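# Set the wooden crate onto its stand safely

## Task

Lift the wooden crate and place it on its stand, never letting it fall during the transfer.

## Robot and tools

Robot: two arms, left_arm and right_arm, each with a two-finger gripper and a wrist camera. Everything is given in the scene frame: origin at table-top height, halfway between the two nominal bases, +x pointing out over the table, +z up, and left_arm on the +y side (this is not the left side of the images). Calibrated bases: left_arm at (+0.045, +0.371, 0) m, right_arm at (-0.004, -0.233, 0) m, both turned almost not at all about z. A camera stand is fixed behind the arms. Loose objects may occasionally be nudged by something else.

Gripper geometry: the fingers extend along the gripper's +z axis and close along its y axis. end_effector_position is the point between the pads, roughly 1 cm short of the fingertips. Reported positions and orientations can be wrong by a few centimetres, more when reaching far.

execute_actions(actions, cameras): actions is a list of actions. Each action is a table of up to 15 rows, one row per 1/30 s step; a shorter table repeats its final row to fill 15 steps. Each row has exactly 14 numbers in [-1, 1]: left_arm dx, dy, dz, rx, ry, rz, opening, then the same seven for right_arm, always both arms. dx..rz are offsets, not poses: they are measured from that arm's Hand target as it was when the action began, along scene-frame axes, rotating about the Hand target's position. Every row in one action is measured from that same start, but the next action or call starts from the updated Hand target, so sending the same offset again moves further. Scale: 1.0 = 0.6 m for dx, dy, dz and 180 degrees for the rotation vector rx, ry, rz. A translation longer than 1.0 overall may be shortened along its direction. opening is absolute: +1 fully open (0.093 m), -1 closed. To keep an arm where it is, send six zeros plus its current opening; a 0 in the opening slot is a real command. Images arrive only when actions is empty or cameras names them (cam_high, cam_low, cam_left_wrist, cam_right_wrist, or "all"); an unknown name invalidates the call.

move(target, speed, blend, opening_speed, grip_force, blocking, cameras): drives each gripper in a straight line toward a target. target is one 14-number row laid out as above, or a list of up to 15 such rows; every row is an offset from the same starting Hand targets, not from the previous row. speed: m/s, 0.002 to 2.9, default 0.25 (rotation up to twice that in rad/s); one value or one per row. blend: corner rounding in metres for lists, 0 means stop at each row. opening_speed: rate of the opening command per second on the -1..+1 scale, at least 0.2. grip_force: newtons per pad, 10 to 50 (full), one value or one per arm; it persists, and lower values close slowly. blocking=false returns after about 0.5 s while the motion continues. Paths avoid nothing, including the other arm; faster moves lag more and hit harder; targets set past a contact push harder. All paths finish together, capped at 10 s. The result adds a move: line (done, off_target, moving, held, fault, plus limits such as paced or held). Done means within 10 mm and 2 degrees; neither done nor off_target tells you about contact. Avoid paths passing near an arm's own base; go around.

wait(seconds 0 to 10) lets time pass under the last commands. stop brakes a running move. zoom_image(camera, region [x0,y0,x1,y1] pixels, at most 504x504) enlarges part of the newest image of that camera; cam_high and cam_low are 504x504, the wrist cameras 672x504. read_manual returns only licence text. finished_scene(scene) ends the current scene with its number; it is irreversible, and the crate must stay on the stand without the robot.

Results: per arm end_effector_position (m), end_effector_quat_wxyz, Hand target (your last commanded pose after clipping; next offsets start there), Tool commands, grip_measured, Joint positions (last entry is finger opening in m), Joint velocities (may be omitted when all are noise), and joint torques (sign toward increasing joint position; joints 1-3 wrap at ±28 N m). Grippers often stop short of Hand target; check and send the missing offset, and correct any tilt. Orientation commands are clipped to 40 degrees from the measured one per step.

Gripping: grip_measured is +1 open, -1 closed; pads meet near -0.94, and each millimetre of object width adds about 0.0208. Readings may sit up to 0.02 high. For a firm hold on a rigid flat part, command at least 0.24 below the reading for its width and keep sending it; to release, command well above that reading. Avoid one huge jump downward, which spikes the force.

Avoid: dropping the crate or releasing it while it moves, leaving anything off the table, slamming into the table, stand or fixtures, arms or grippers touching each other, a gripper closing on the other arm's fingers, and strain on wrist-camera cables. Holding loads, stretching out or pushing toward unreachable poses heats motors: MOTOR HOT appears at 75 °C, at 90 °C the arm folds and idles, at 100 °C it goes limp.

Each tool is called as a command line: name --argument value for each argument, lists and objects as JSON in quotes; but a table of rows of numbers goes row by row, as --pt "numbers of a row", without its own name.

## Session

execute_actions --actions '[]'

zoom_image --camera "cam_high" --region '[160, 60, 460, 320]'

zoom_image --camera "cam_low" --region '[40, 50, 320, 340]'

Scene clock: 0.00 s.
left_arm: end_effector_position=(+0.4389, +0.3554, +0.0844) grip_measured=+1.000 end_effector_quat_wxyz=(+0.545, +0.043, +0.838, +0.009) | right_arm: end_effector_position=(+0.3727, -0.2666, +0.0698) grip_measured=+1.000 end_effector_quat_wxyz=(+0.541, +0.058, +0.836, -0.073)
Joint positions: left_arm=[-0.031 1.542 0.422 0.702 -0.008 0.064 0.093] | right_arm=[-0.015 1.563 0.342 0.799 0.174 0.012 0.093]
Joint velocities: within noise
Joint torques (N m): no reading
Heat: left arm: 31 °C; right arm: 34 °C.
Hand target: left_arm +0.4409, +0.3554, +0.0885; +0.549, +0.043, +0.835, +0.009 | right_arm +0.3748, -0.2666, +0.0740; +0.546, +0.058, +0.832, -0.073
Tool commands: left_gripper/opening=+1.0 right_gripper/opening=+1.0

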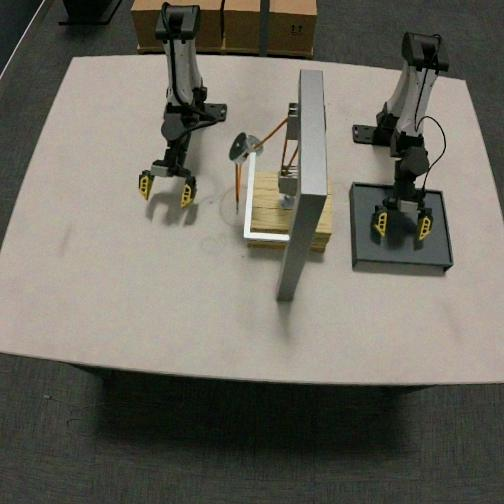

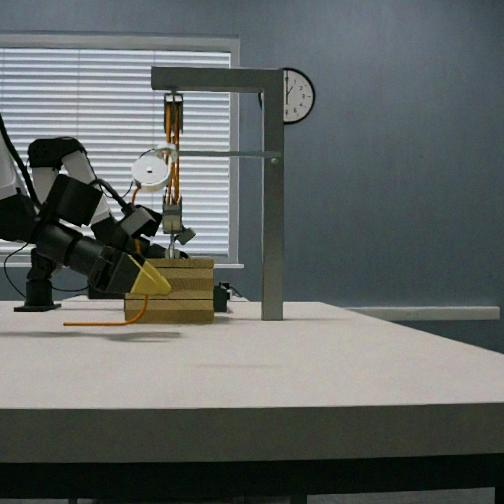

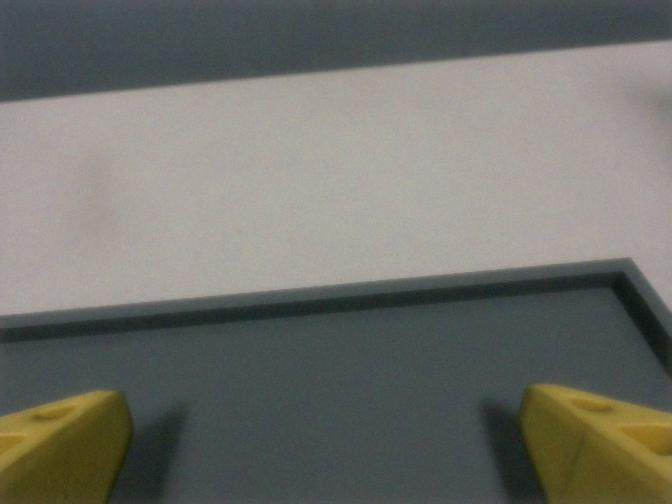

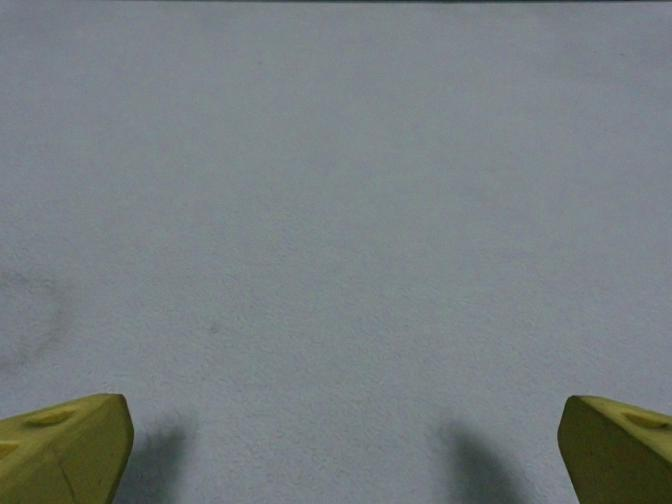

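Scaled by 1.680.

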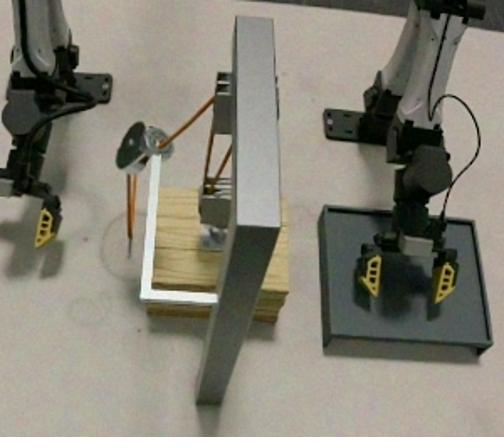

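Scaled by 1.738.

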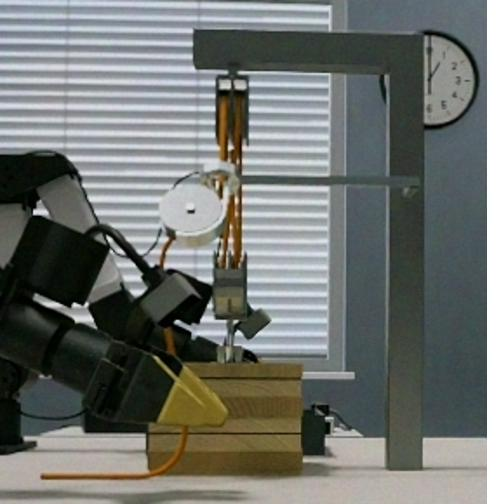

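move --pt "-0.0348 0.1577 0.1192 -0.0099 -0.0042 0.0208 1.0 -0.108 0.1277 0.1267 0.0188 -0.0636 0.104 1.0" --pt "-0.0115 0.441 0.0192 -0.0198 -0.0083 0.0416 1.0 -0.168 0.3077 0.155 0.0377 -0.1273 0.208 1.0" --pt "-0.0115 0.4327 -0.0975 -0.0198 -0.0083 0.0416 1.0 -0.168 0.3077 0.155 0.0377 -0.1273 0.208 1.0" --speed 0.25 --blend '[0.03, 0.02, 0]' --cameras '["all"]'

Scene clock: 49.13 s.
left_arm: end_effector_position=(+0.4341, +0.6200, +0.0377) grip_measured=+1.000 end_effector_quat_wxyz=(+0.562, -0.033, +0.826, +0.026) | right_arm: end_effector_position=(+0.2762, -0.0827, +0.1714) grip_measured=+1.000 end_effector_quat_wxyz=(+0.690, -0.162, +0.686, +0.169)
Joint positions: left_arm=[0.802 2.029 0.755 0.797 0.646 0.309 0.093] | right_arm=[0.511 1.08 0.063 1.024 0.041 0.008 0.093]
Joint torques (N m): left_arm=[-0.46 -8.18 4.18 2 0.29 0.05] | right_arm=[1.02 -0.43 5.65 2.48 0.16 -0.1]
Heat: left arm: 36 °C; right arm: 37 °C.
Hand target: left_arm +0.4341, +0.6149, +0.0300; +0.559, -0.029, +0.828, +0.019 | right_arm +0.2740, -0.0821, +0.1670; +0.688, -0.166, +0.687, +0.166
Off the commanded pose: left_arm 0.009 m, 1 deg | right_arm 0.005 m, 1 deg.
move: done

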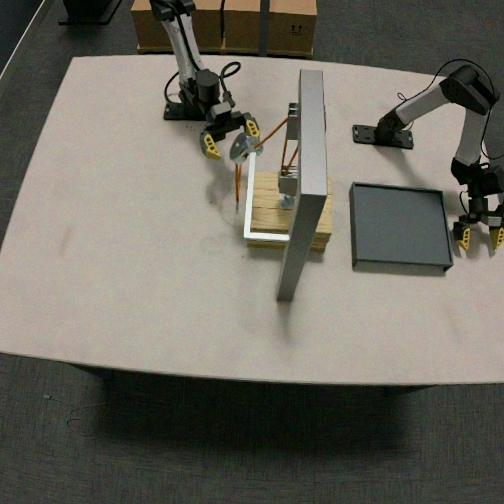

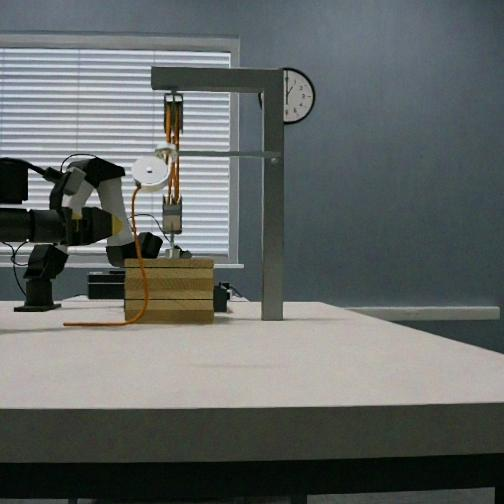

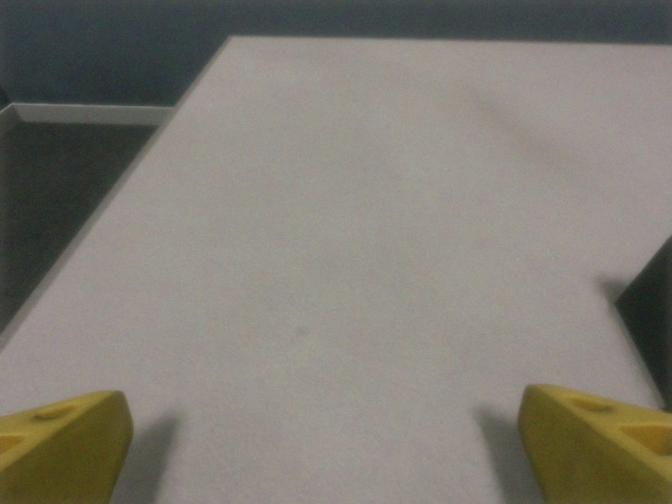

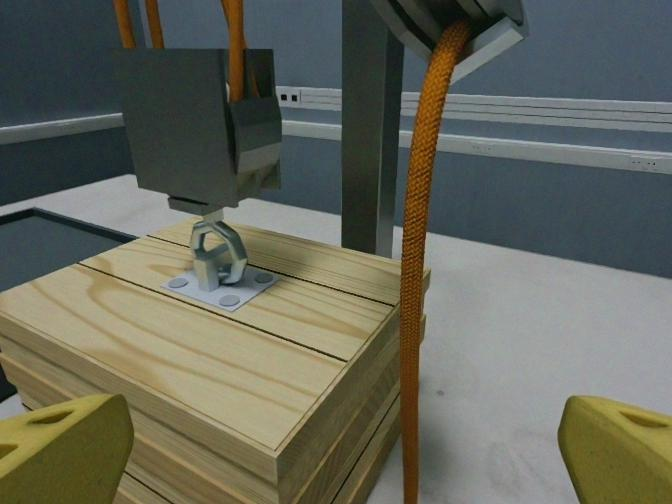

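zoom_image --camera "cam_right_wrist" --region '[336, 0, 560, 504]'

Scaled by 1.000.

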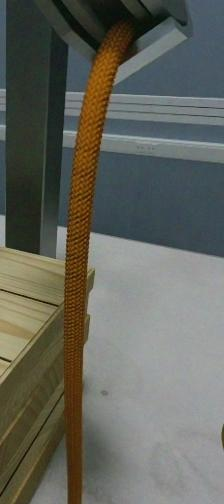

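move --pt "0 0 0 0 0 0 1.0 0.09 0.0017 -0.015 0 0 0 1.0" --pt "0 0 0 0 0 0 1.0 0.09 0.0017 -0.015 0 0 0 -1.0" --speed 0.12 --opening_speed 1.5 --cameras '["cam_high", "cam_right_wrist", "cam_low"]'

Scene clock: 82.93 s.
left_arm: end_effector_position=(+0.4341, +0.6200, +0.0378) grip_measured=+1.000 end_effector_quat_wxyz=(+0.562, -0.033, +0.826, +0.027) | right_arm: end_effector_position=(+0.3225, -0.0832, +0.1492) grip_measured=-0.961 end_effector_quat_wxyz=(+0.677, -0.163, +0.699, +0.163)
Joint positions: left_arm=[0.802 2.029 0.755 0.798 0.646 0.309 0.093] | right_arm=[0.395 1.469 0.171 1.268 -0.068 0.006 0]
Joint torques (N m): left_arm=[-0.43 -8.24 4.21 2.01 0.29 0.06] | right_arm=[-0.55 -2.11 7.3 2.57 -0.09 -0.09]
Heat: left arm: 36 °C; right arm: 37 °C.
Hand target: left_arm +0.4341, +0.6149, +0.0300; +0.559, -0.029, +0.828, +0.019 | right_arm +0.3280, -0.0810, +0.1580; +0.688, -0.166, +0.687, +0.166
Off the commanded pose: left_arm 0.009 m, 1 deg | right_arm 0.011 m, 2 deg.
move: off_target (right_arm); target 2's new opening was sent with right_arm's hand 0.011 m and 2 deg from that target
Images, in order (width x height): cam_high 504x504, cam_low 504x504, cam_right_wrist 672x504.

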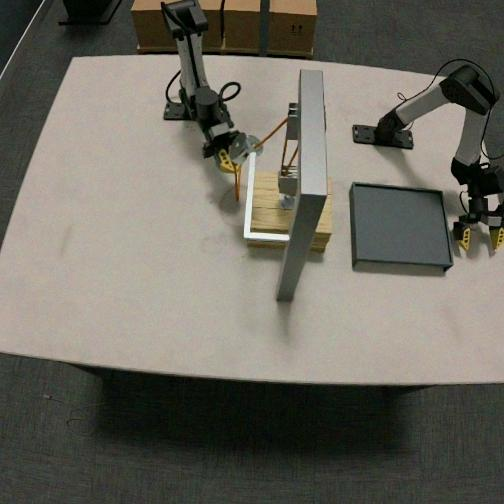

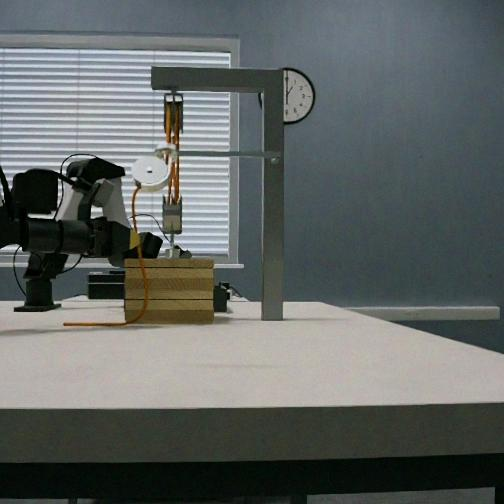

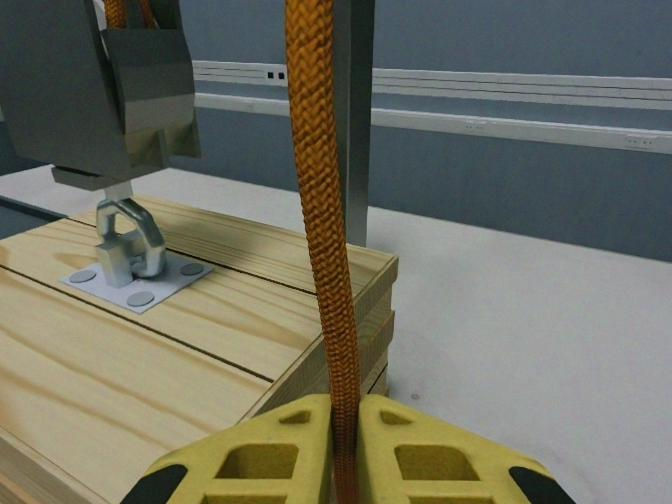

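move --pt "0 0 0 0 0 0 1.0 0.0367 -0.2817 -0.0467 -0.084 -0.028 -0.036 -1.0" --pt "0 0 0 0 0 0 1.0 0.11 -0.9567 -0.1217 -0.2107 -0.0703 -0.0909 -1.0" --speed '[0.12, 0.16]' --blend '[0.05, 0]' --cameras '["all"]'

zoom_image --camera "cam_high" --region '[220, 130, 480, 300]'

zoom_image --camera "cam_low" --region '[80, 140, 300, 340]'

Scene clock: 95.13 s.
left_arm: end_effector_position=(+0.4341, +0.6200, +0.0378) grip_measured=+1.000 end_effector_quat_wxyz=(+0.562, -0.033, +0.826, +0.027) | right_arm: end_effector_position=(+0.3937, -0.6534, +0.0942) grip_measured=-0.981 end_effector_quat_wxyz=(+0.684, -0.295, +0.640, -0.190)
Joint positions: left_arm=[0.802 2.029 0.755 0.798 0.646 0.309 0.093] | right_arm=[-1.095 2.562 1.6 0.986 -1.254 -0.68 0]
Joint torques (N m): left_arm=[-0.5 -8.2 4.25 2.01 0.31 0.06] | right_arm=[0.02 -10.07 9.26 1.47 -0.05 -0.1]
Heat: left arm: 37 °C; right arm: 37 °C.
Hand target: left_arm +0.4341, +0.6149, +0.0300; +0.559, -0.029, +0.828, +0.019 | right_arm +0.3939, -0.6551, +0.0849; +0.683, -0.298, +0.641, -0.182
Off the commanded pose: left_arm 0.009 m, 1 deg | right_arm 0.009 m, 1 deg.
move: done

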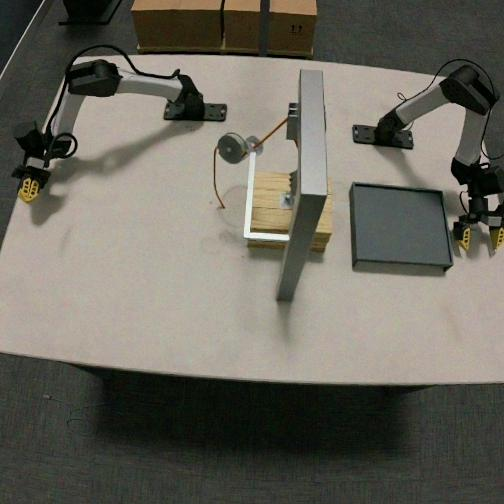

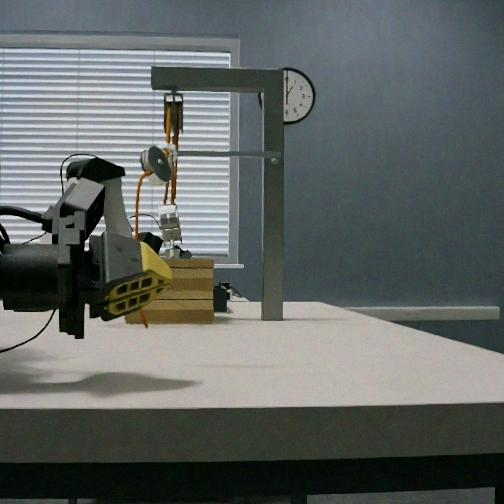

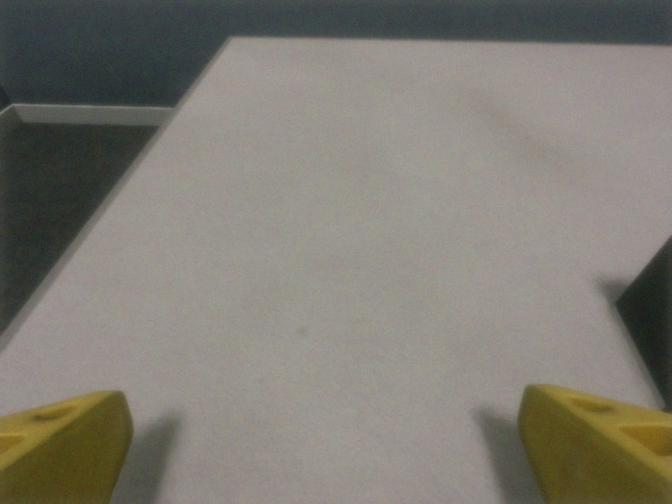

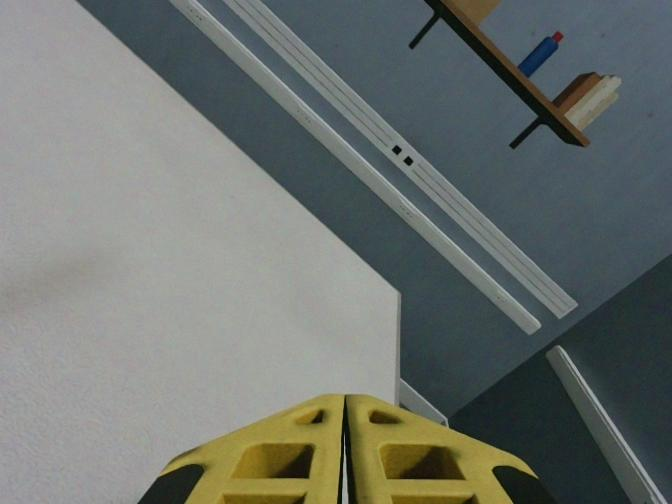

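Scaled by 1.938.

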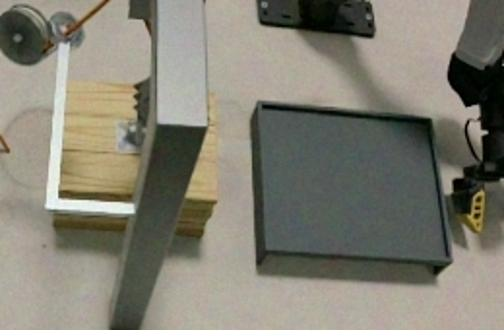

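Scaled by 2.291.

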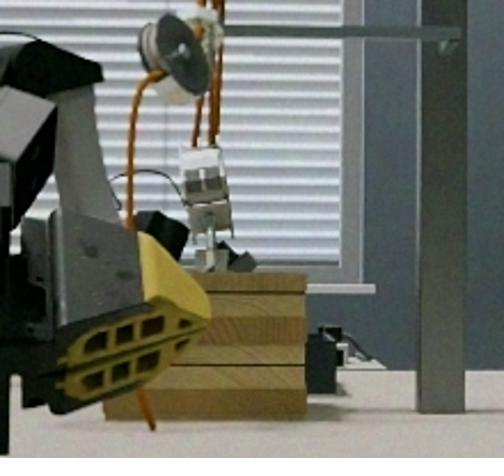

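move --target '[0, 0, 0, 0, 0, 0, 1.0, -0.2015, 0.8635, 0.1335, 0.2155, 0.0551, 0.0465, 1.0]' --speed 0.3 --cameras '["cam_high", "cam_low", "cam_right_wrist"]'

zoom_image --camera "cam_low" --region '[80, 140, 300, 340]'

zoom_image --camera "cam_right_wrist" --region '[200, 0, 500, 504]'

Scene clock: 128.63 s.
left_arm: end_effector_position=(+0.4341, +0.6200, +0.0378) grip_measured=+1.000 end_effector_quat_wxyz=(+0.562, -0.033, +0.826, +0.027) | right_arm: end_effector_position=(+0.2745, -0.1379, +0.1678) grip_measured=+1.000 end_effector_quat_wxyz=(+0.697, -0.119, +0.698, +0.111)
Joint positions: left_arm=[0.802 2.029 0.755 0.798 0.646 0.309 0.093] | right_arm=[0.327 0.831 0.002 0.825 0.001 -0.012 0.093]
Joint torques (N m): left_arm=[-0.47 -8.23 4.23 2.01 0.3 0.06] | right_arm=[1.1 0.31 6.65 2.51 0.16 0.12]
Heat: left arm: 38 °C; right arm: 40 °C.
Hand target: left_arm +0.4341, +0.6149, +0.0300; +0.559, -0.029, +0.828, +0.019 | right_arm +0.2731, -0.1369, +0.1650; +0.698, -0.115, +0.698, +0.117
Off the commanded pose: left_arm 0.009 m, 1 deg | right_arm 0.003 m, 1 deg.
joint sent to its limit (right arm) — joint 3 (elbow), lower limit, where the elbow is as bent as it goes. The joint targets still meet the commanded pose.
move: done
Images, in order (width x height): cam_high 504x504, cam_low 504x504, cam_right_wrist 672x504.

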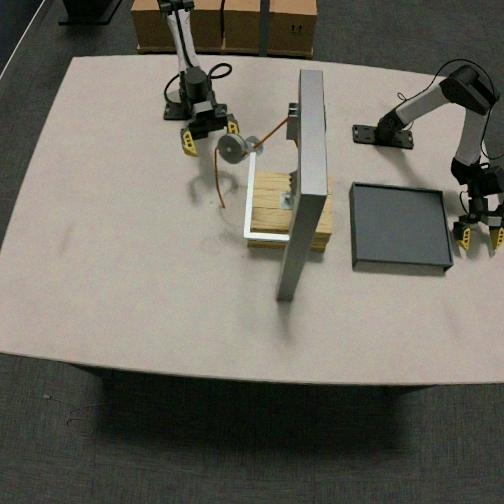

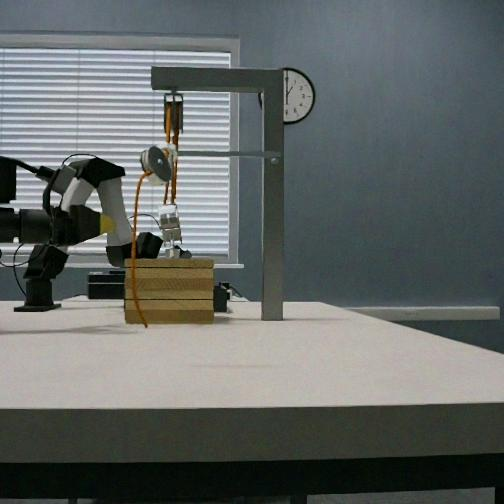

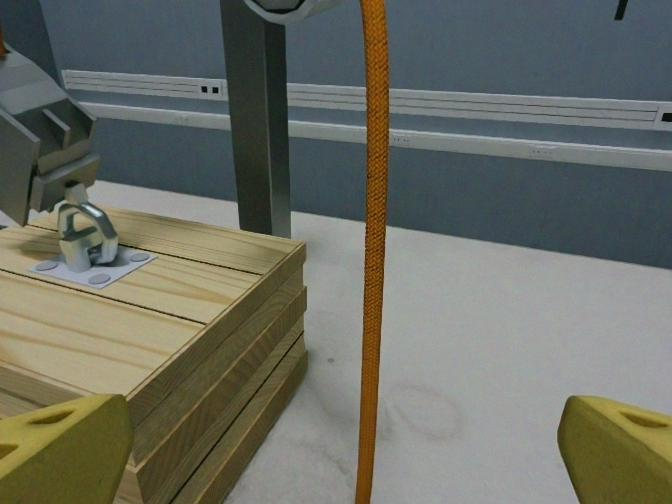

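Scaled by 2.291.

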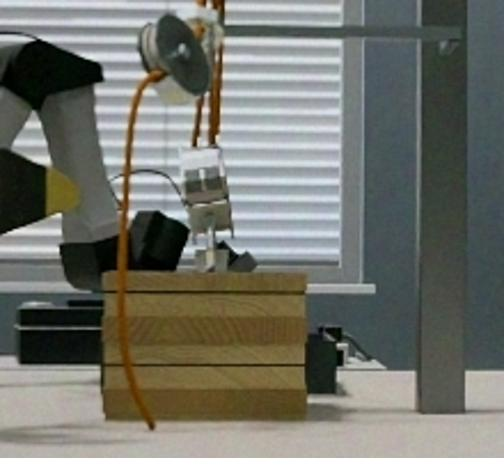

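Scaled by 1.000.

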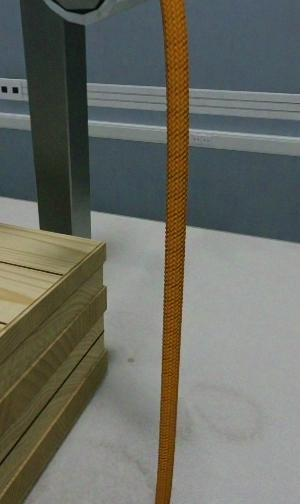

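move --pt "0 0 0 0 0 0 1.0 0.1215 0.0165 -0.0433 0 0 0 1.0" --pt "0 0 0 0 0 0 1.0 0.1215 0.0165 -0.0433 0 0 0 -1.0" --speed 0.12 --opening_speed 1.5 --cameras '["cam_high", "cam_right_wrist", "cam_low"]'

zoom_image --camera "cam_low" --region '[80, 140, 300, 340]'

Scene clock: 151.90 s.
left_arm: end_effector_position=(+0.4341, +0.6200, +0.0378) grip_measured=+1.000 end_effector_quat_wxyz=(+0.562, -0.033, +0.826, +0.027) | right_arm: end_effector_position=(+0.3380, -0.1288, +0.1063) grip_measured=-0.954 end_effector_quat_wxyz=(+0.647, -0.123, +0.745, +0.104)
Joint positions: left_arm=[0.802 2.029 0.755 0.798 0.646 0.309 0.093] | right_arm=[0.269 1.611 0.152 1.316 -0.051 -0.011 0]
Joint torques (N m): left_arm=[-0.43 -8.23 4.22 2.01 0.29 0.06] | right_arm=[-0.69 -2.39 5.87 3.78 -0.06 0.05]
Heat: left arm: 38 °C; right arm: 39 °C.
Hand target: left_arm +0.4341, +0.6149, +0.0300; +0.559, -0.029, +0.828, +0.019 | right_arm +0.3460, -0.1271, +0.1391; +0.698, -0.114, +0.698, +0.117
Off the commanded pose: left_arm 0.009 m, 1 deg | right_arm 0.034 m, 8 deg.
move: off_target (right_arm); target 2's new opening was sent with right_arm's hand 0.034 m and 8 deg from that target
Images, in order (width x height): cam_high 504x504, cam_low 504x504, cam_right_wrist 672x504.

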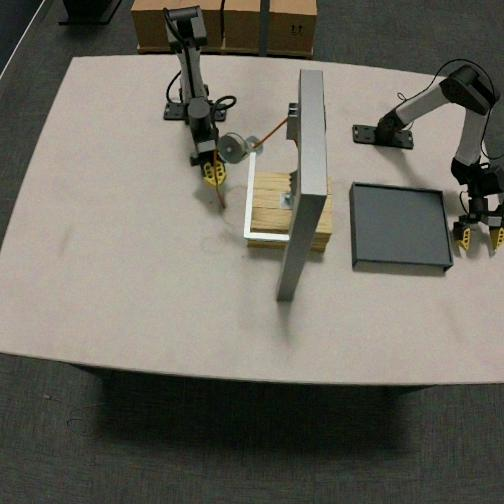

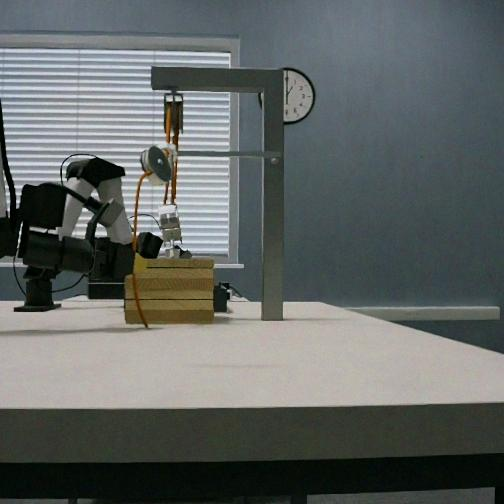

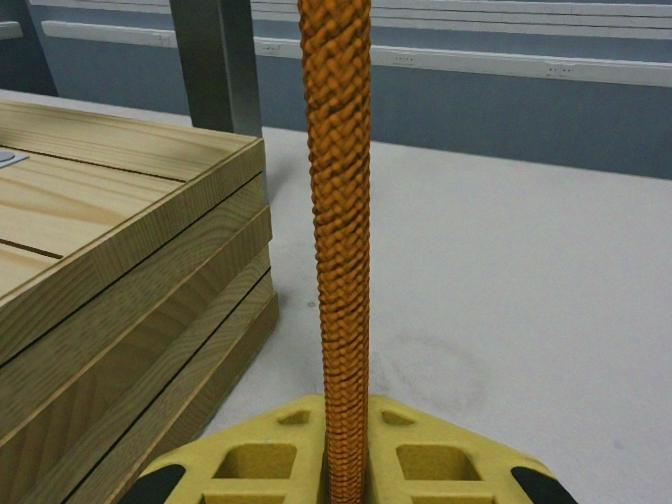

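Scaled by 2.291.

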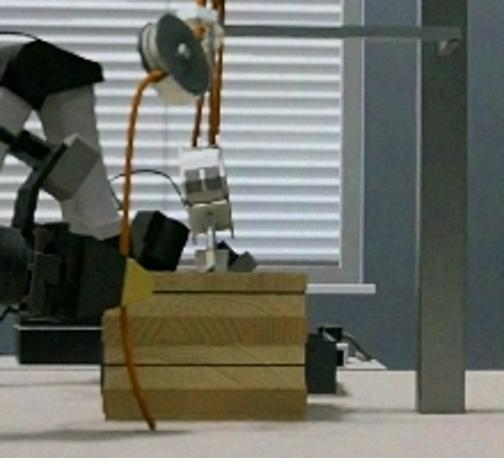

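move --target '[0, 0, 0, 0, 0, 0, 1.0, 0.0, -0.42, -0.02, -0.07, -0.02, 0, -1.0]' --speed 0.12 --cameras '["cam_high", "cam_right_wrist", "cam_low"]'

zoom_image --camera "cam_low" --region '[80, 140, 300, 340]'

Scene clock: 167.20 s.
left_arm: end_effector_position=(+0.4341, +0.6200, +0.0378) grip_measured=+1.000 end_effector_quat_wxyz=(+0.562, -0.033, +0.826, +0.027) | right_arm: end_effector_position=(+0.3376, -0.3354, +0.1304) grip_measured=-0.969 end_effector_quat_wxyz=(+0.691, -0.246, +0.671, +0.108)
Joint positions: left_arm=[0.802 2.029 0.755 0.798 0.646 0.309 0.093] | right_arm=[-0.761 1.836 0.455 1.312 -1.265 -0.264 0]
Joint torques (N m): left_arm=[-0.51 -8.24 4.25 2.01 0.29 0.05] | right_arm=[-5.55 -2.65 5.97 2.17 1.18 -0.02]
Heat: left arm: 38 °C; right arm: 41 °C.
Hand target: left_arm +0.4341, +0.6149, +0.0300; +0.559, -0.029, +0.828, +0.019 | right_arm +0.3460, -0.3790, +0.1271; +0.702, -0.194, +0.684, +0.036
Off the commanded pose: left_arm 0.009 m, 1 deg | right_arm 0.045 m, 10 deg.
move: off_target (right_arm)
Images, in order (width x height): cam_high 504x504, cam_low 504x504, cam_right_wrist 672x504.

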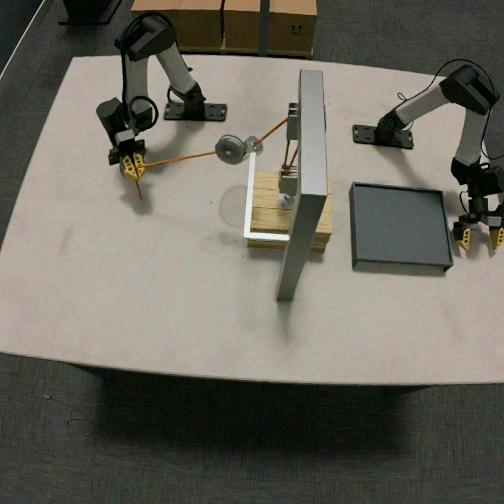

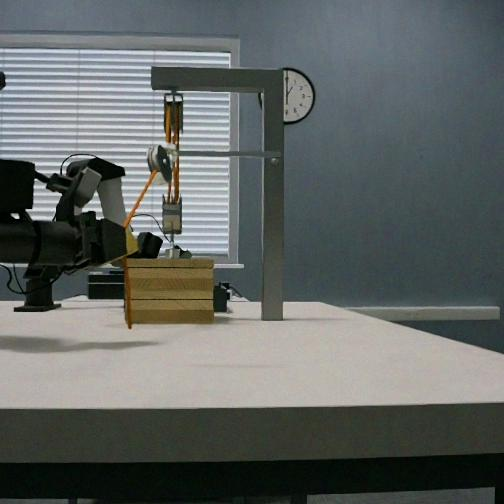

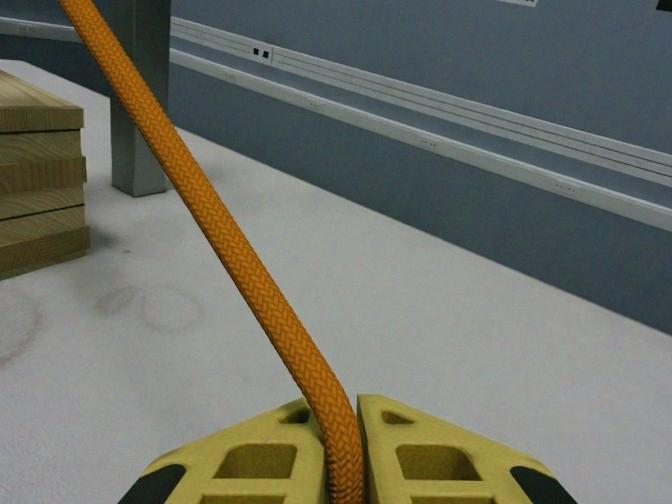

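Scaled by 2.291.

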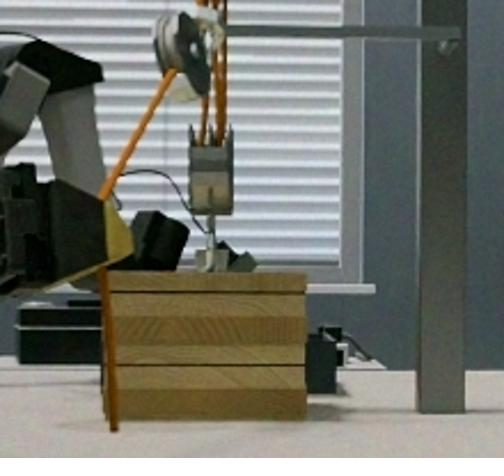

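move --target '[0,0,0,0,0,0,1,0.05,-0.3733,-0.0785,-0.08,-0.022,-0.025,-1]' --speed 0.1 --cameras '["all"]'

Scene clock: 203.73 s.
left_arm: end_effector_position=(+0.4341, +0.6200, +0.0378) grip_measured=+1.000 end_effector_quat_wxyz=(+0.562, -0.033, +0.826, +0.027) | right_arm: end_effector_position=(+0.3889, -0.4764, +0.1098) grip_measured=-0.969 end_effector_quat_wxyz=(+0.708, -0.392, +0.587, +0.022)
Joint positions: left_arm=[0.802 2.029 0.755 0.798 0.646 0.309 0.093] | right_arm=[-0.929 2.342 1.165 1.306 -1.548 -0.428 0]
Joint torques (N m): left_arm=[-0.44 -8.2 4.25 2 0.3 0.05] | right_arm=[-17.92 -2.97 10.37 1.03 2.02 0.03]
Heat: left arm: 39 °C; right arm: 39 °C.
Hand target: left_arm +0.4341, +0.6149, +0.0300; +0.559, -0.029, +0.828, +0.019 | right_arm +0.3760, -0.6031, +0.0800; +0.697, -0.254, +0.666, -0.084
Off the commanded pose: left_arm 0.009 m, 1 deg | right_arm 0.131 m, 22 deg.
move: off_target (right_arm)

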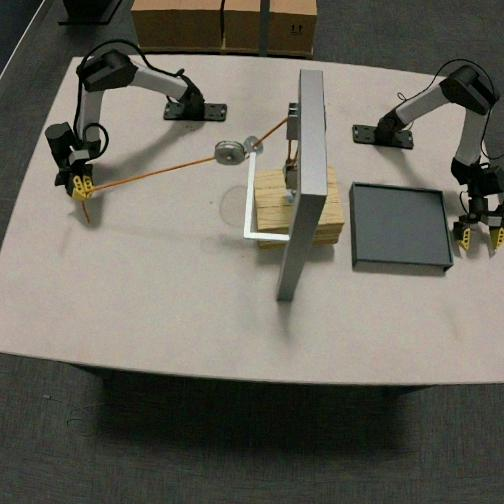

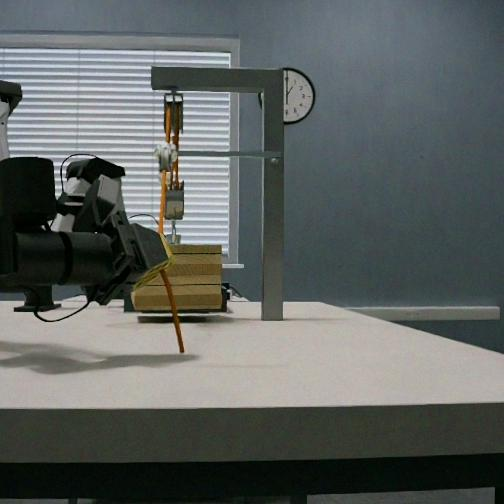

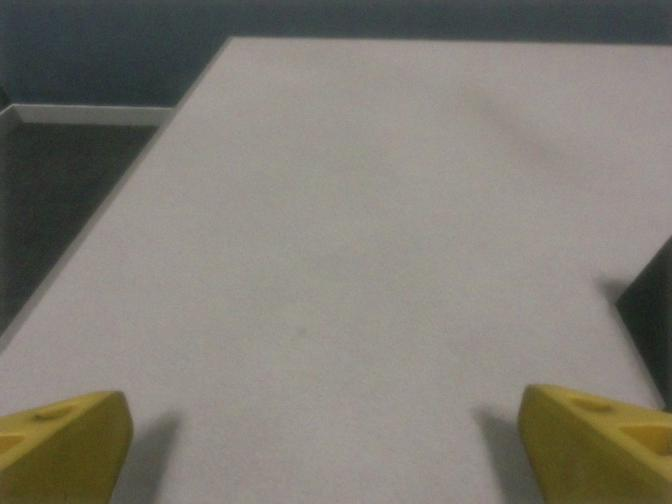

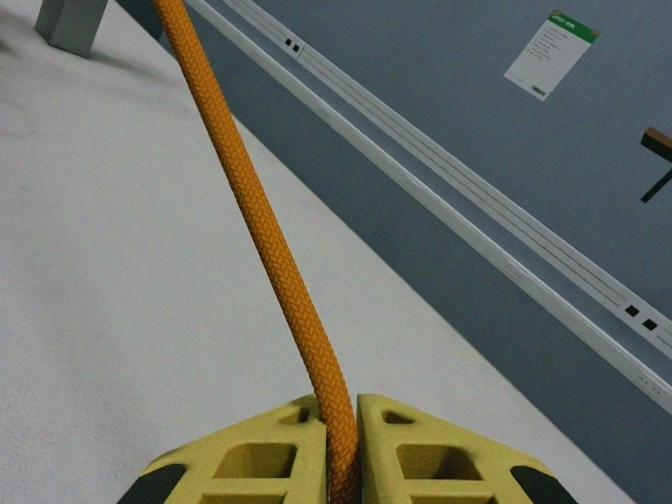

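zoom_image --camera "cam_low" --region '[100, 220, 300, 360]'

move --target '[0,0,0,0,0,0,1,-0.04,-0.15,0,-0.03,-0.008,-0.009,-1]' --speed 0.1 --cameras '["all"]'

Scaled by 2.520.

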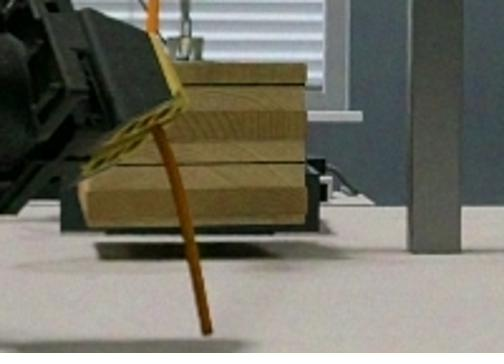

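Scene clock: 210.23 s.
left_arm: end_effector_position=(+0.4341, +0.6200, +0.0378) grip_measured=+1.000 end_effector_quat_wxyz=(+0.562, -0.033, +0.826, +0.027) | right_arm: end_effector_position=(+0.3980, -0.5713, +0.1175) grip_measured=-0.969 end_effector_quat_wxyz=(+0.706, -0.414, +0.570, -0.073)
Joint positions: left_arm=[0.802 2.029 0.755 0.798 0.646 0.309 0.093] | right_arm=[-1.028 2.543 1.565 1.305 -1.55 -0.405 0]
Joint torques (N m): left_arm=[-0.44 -8.21 4.22 2 0.29 0.06] | right_arm=[-18.58 -4.38 10.69 0.45 1.42 0.23]
Heat: left arm: 39 °C; right arm: 39 °C.
Hand target: left_arm +0.4341, +0.6149, +0.0300; +0.559, -0.029, +0.828, +0.019 | right_arm +0.3520, -0.6930, +0.0801; +0.691, -0.277, +0.655, -0.129
Off the commanded pose: left_arm 0.009 m, 1 deg | right_arm 0.136 m, 20 deg.
move: off_target (right_arm)

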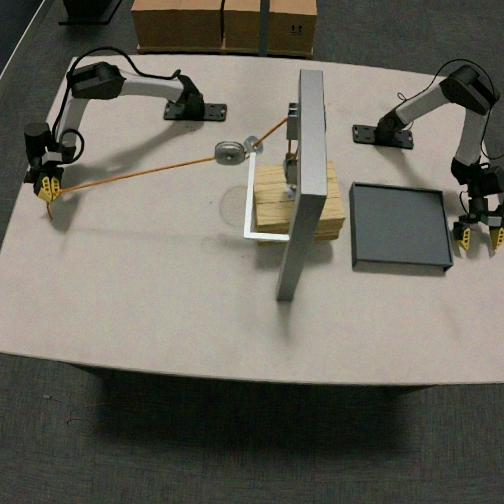

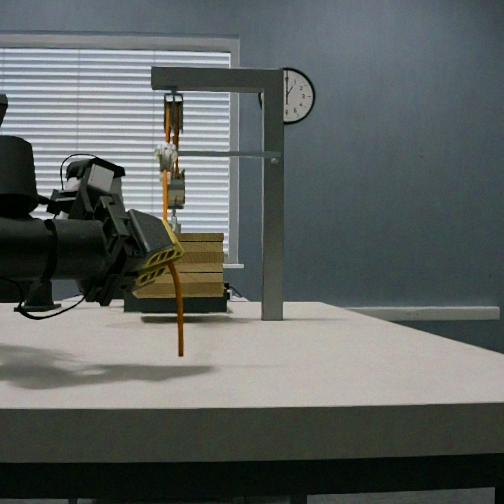

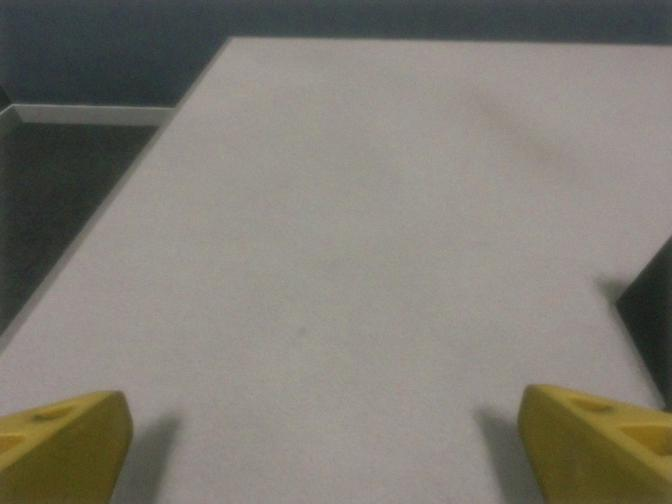

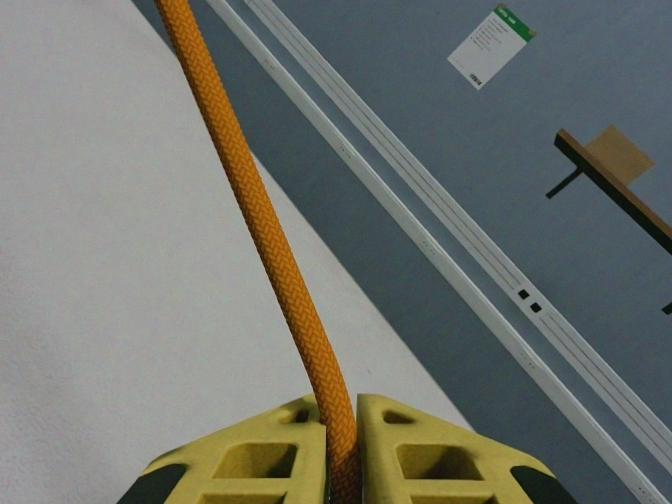

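move --target '[0,0,0,0,0,0,1,-0.2,-0.2,-0.005,-0.036,-0.011,-0.013,-1]' --speed 0.1 --cameras '["all"]'

Scene clock: 223.10 s.
left_arm: end_effector_position=(+0.4341, +0.6200, +0.0378) grip_measured=+1.000 end_effector_quat_wxyz=(+0.562, -0.033, +0.826, +0.027) | right_arm: end_effector_position=(+0.3296, -0.7257, +0.1356) grip_measured=-0.970 end_effector_quat_wxyz=(+0.676, -0.404, +0.576, -0.221)
Joint positions: left_arm=[0.802 2.029 0.755 0.798 0.646 0.309 0.093] | right_arm=[-1.264 2.902 2.298 1.3 -1.553 -0.233 0]
Joint torques (N m): left_arm=[-0.47 -8.23 4.23 2.01 0.29 0.06] | right_arm=[-18.54 -6.42 7.79 -0.27 0.56 0.21]
Heat: left arm: 39 °C; right arm: 41 °C.
Hand target: left_arm +0.4341, +0.6149, +0.0300; +0.559, -0.029, +0.828, +0.019 | right_arm +0.2320, -0.8130, +0.0770; +0.683, -0.299, +0.641, -0.184
Off the commanded pose: left_arm 0.009 m, 1 deg | right_arm 0.143 m, 15 deg.
joint sent to its limit (right arm) — joint 5 (wrist yaw), lower limit. The joint targets are off in position and orientation.
move: off_target (right_arm)

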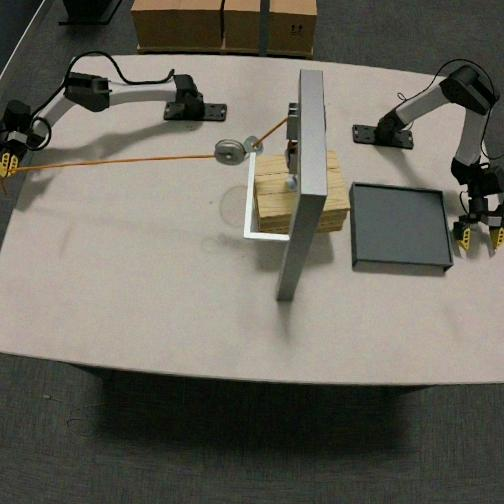

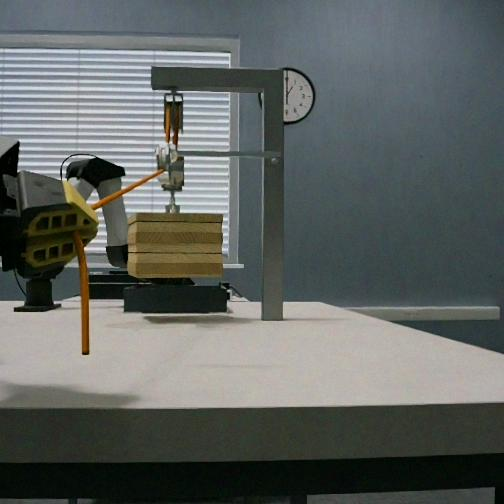

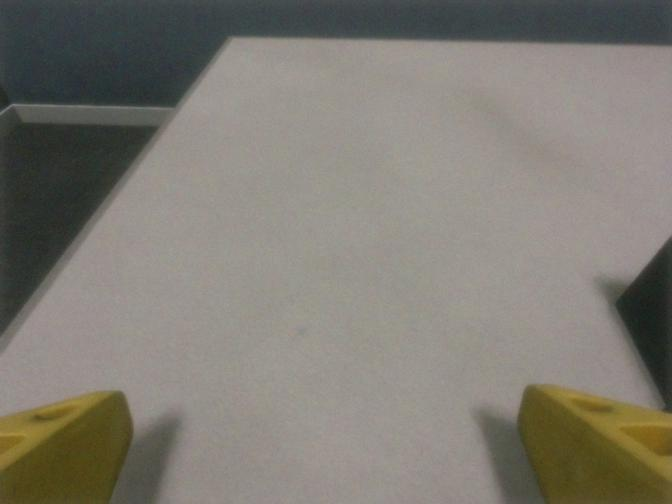

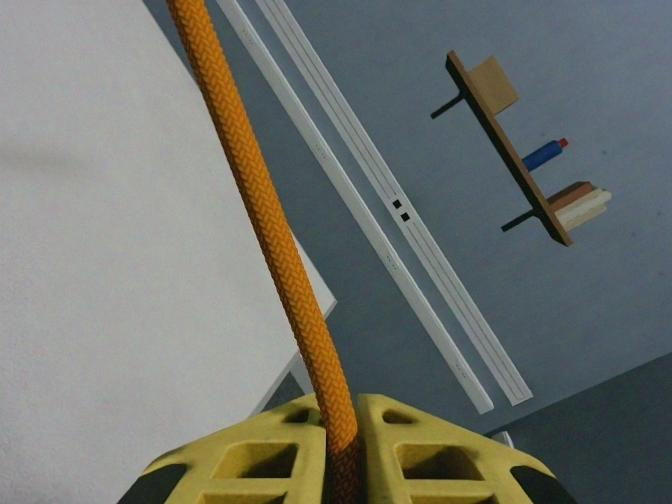

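zoom_image --camera "cam_high" --region '[230, 130, 470, 290]'

Scaled by 2.100.

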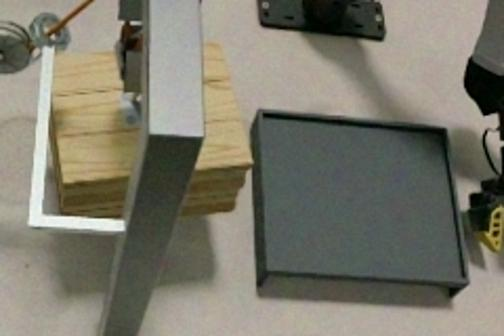

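move --target '[0,-0.4915,0,0,0,0,1,0,0,0,0,0,0,-1]' --speed 0.1 --cameras '["all"]'

Scene clock: 238.20 s.
left_arm: end_effector_position=(+0.4296, +0.3338, +0.0254) grip_measured=+1.000 end_effector_quat_wxyz=(+0.558, -0.041, +0.828, +0.039) | right_arm: end_effector_position=(+0.3300, -0.7268, +0.1371) grip_measured=-0.970 end_effector_quat_wxyz=(+0.676, -0.402, +0.577, -0.219)
Joint positions: left_arm=[-0.226 1.911 0.342 1.163 -0.33 -0.119 0.093] | right_arm=[-1.264 2.913 2.324 1.302 -1.553 -0.21 0]
Joint torques (N m): left_arm=[-1.63 -9.32 4.94 1.68 0.19 -0.1] | right_arm=[-18.61 -6.17 7.32 -0.26 0.56 0.32]
Heat: left arm: 40 °C; right arm: 42 °C.
Hand target: left_arm +0.4342, +0.3200, +0.0300; +0.559, -0.029, +0.828, +0.019 | right_arm +0.2320, -0.8130, +0.0770; +0.683, -0.299, +0.641, -0.184
Off the commanded pose: left_arm 0.015 m, 3 deg | right_arm 0.144 m, 14 deg.
joint sent to its limit (right arm) — joint 5 (wrist yaw), lower limit. The joint targets are off in position and orientation.
move: off_target (left_arm, right_arm)

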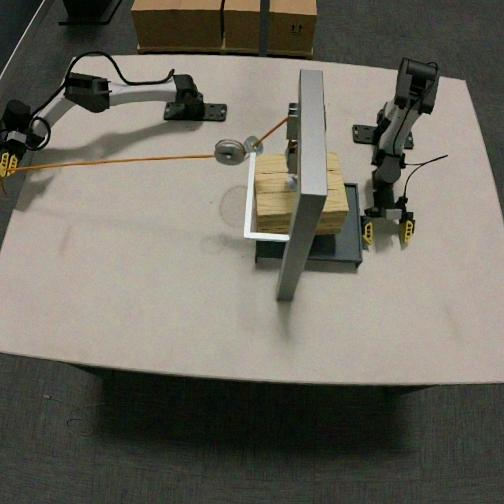

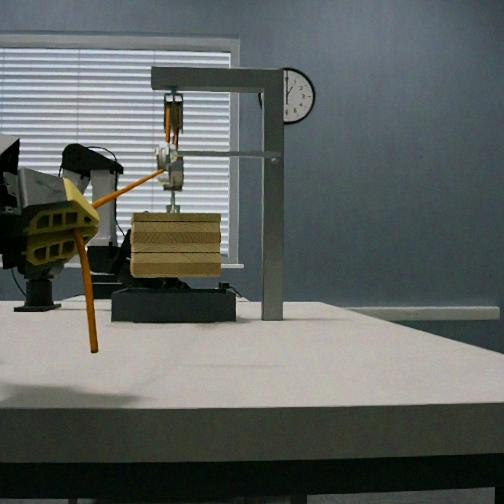

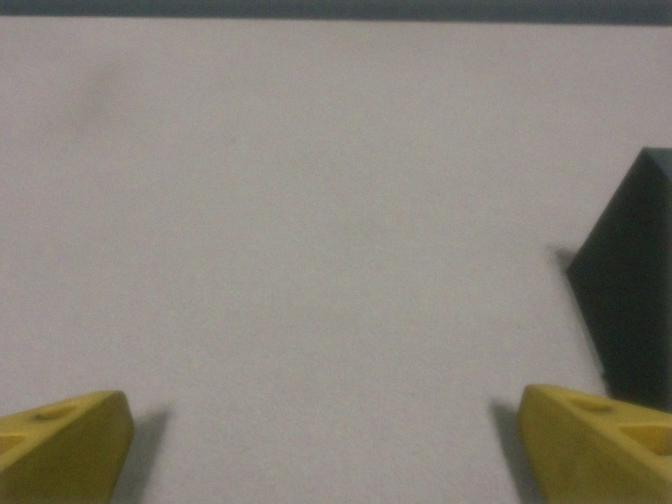

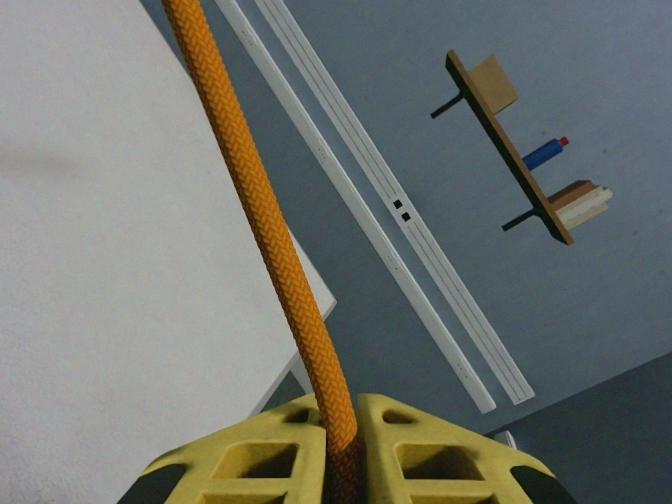

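zoom_image --camera "cam_high" --region '[230, 130, 430, 280]'

zoom_image --camera "cam_low" --region '[90, 190, 290, 340]'

Scaled by 2.520.

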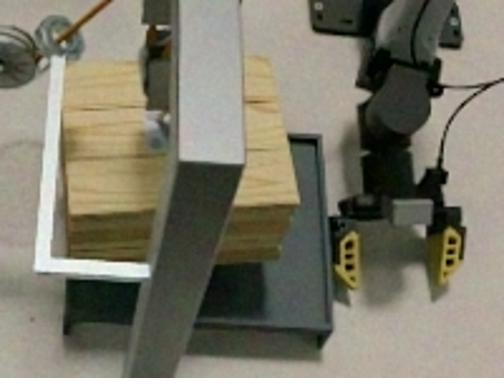

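Scaled by 2.520.

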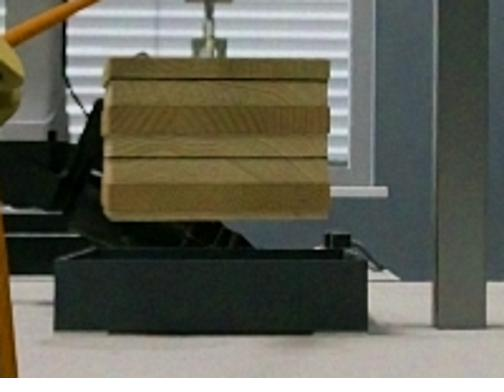

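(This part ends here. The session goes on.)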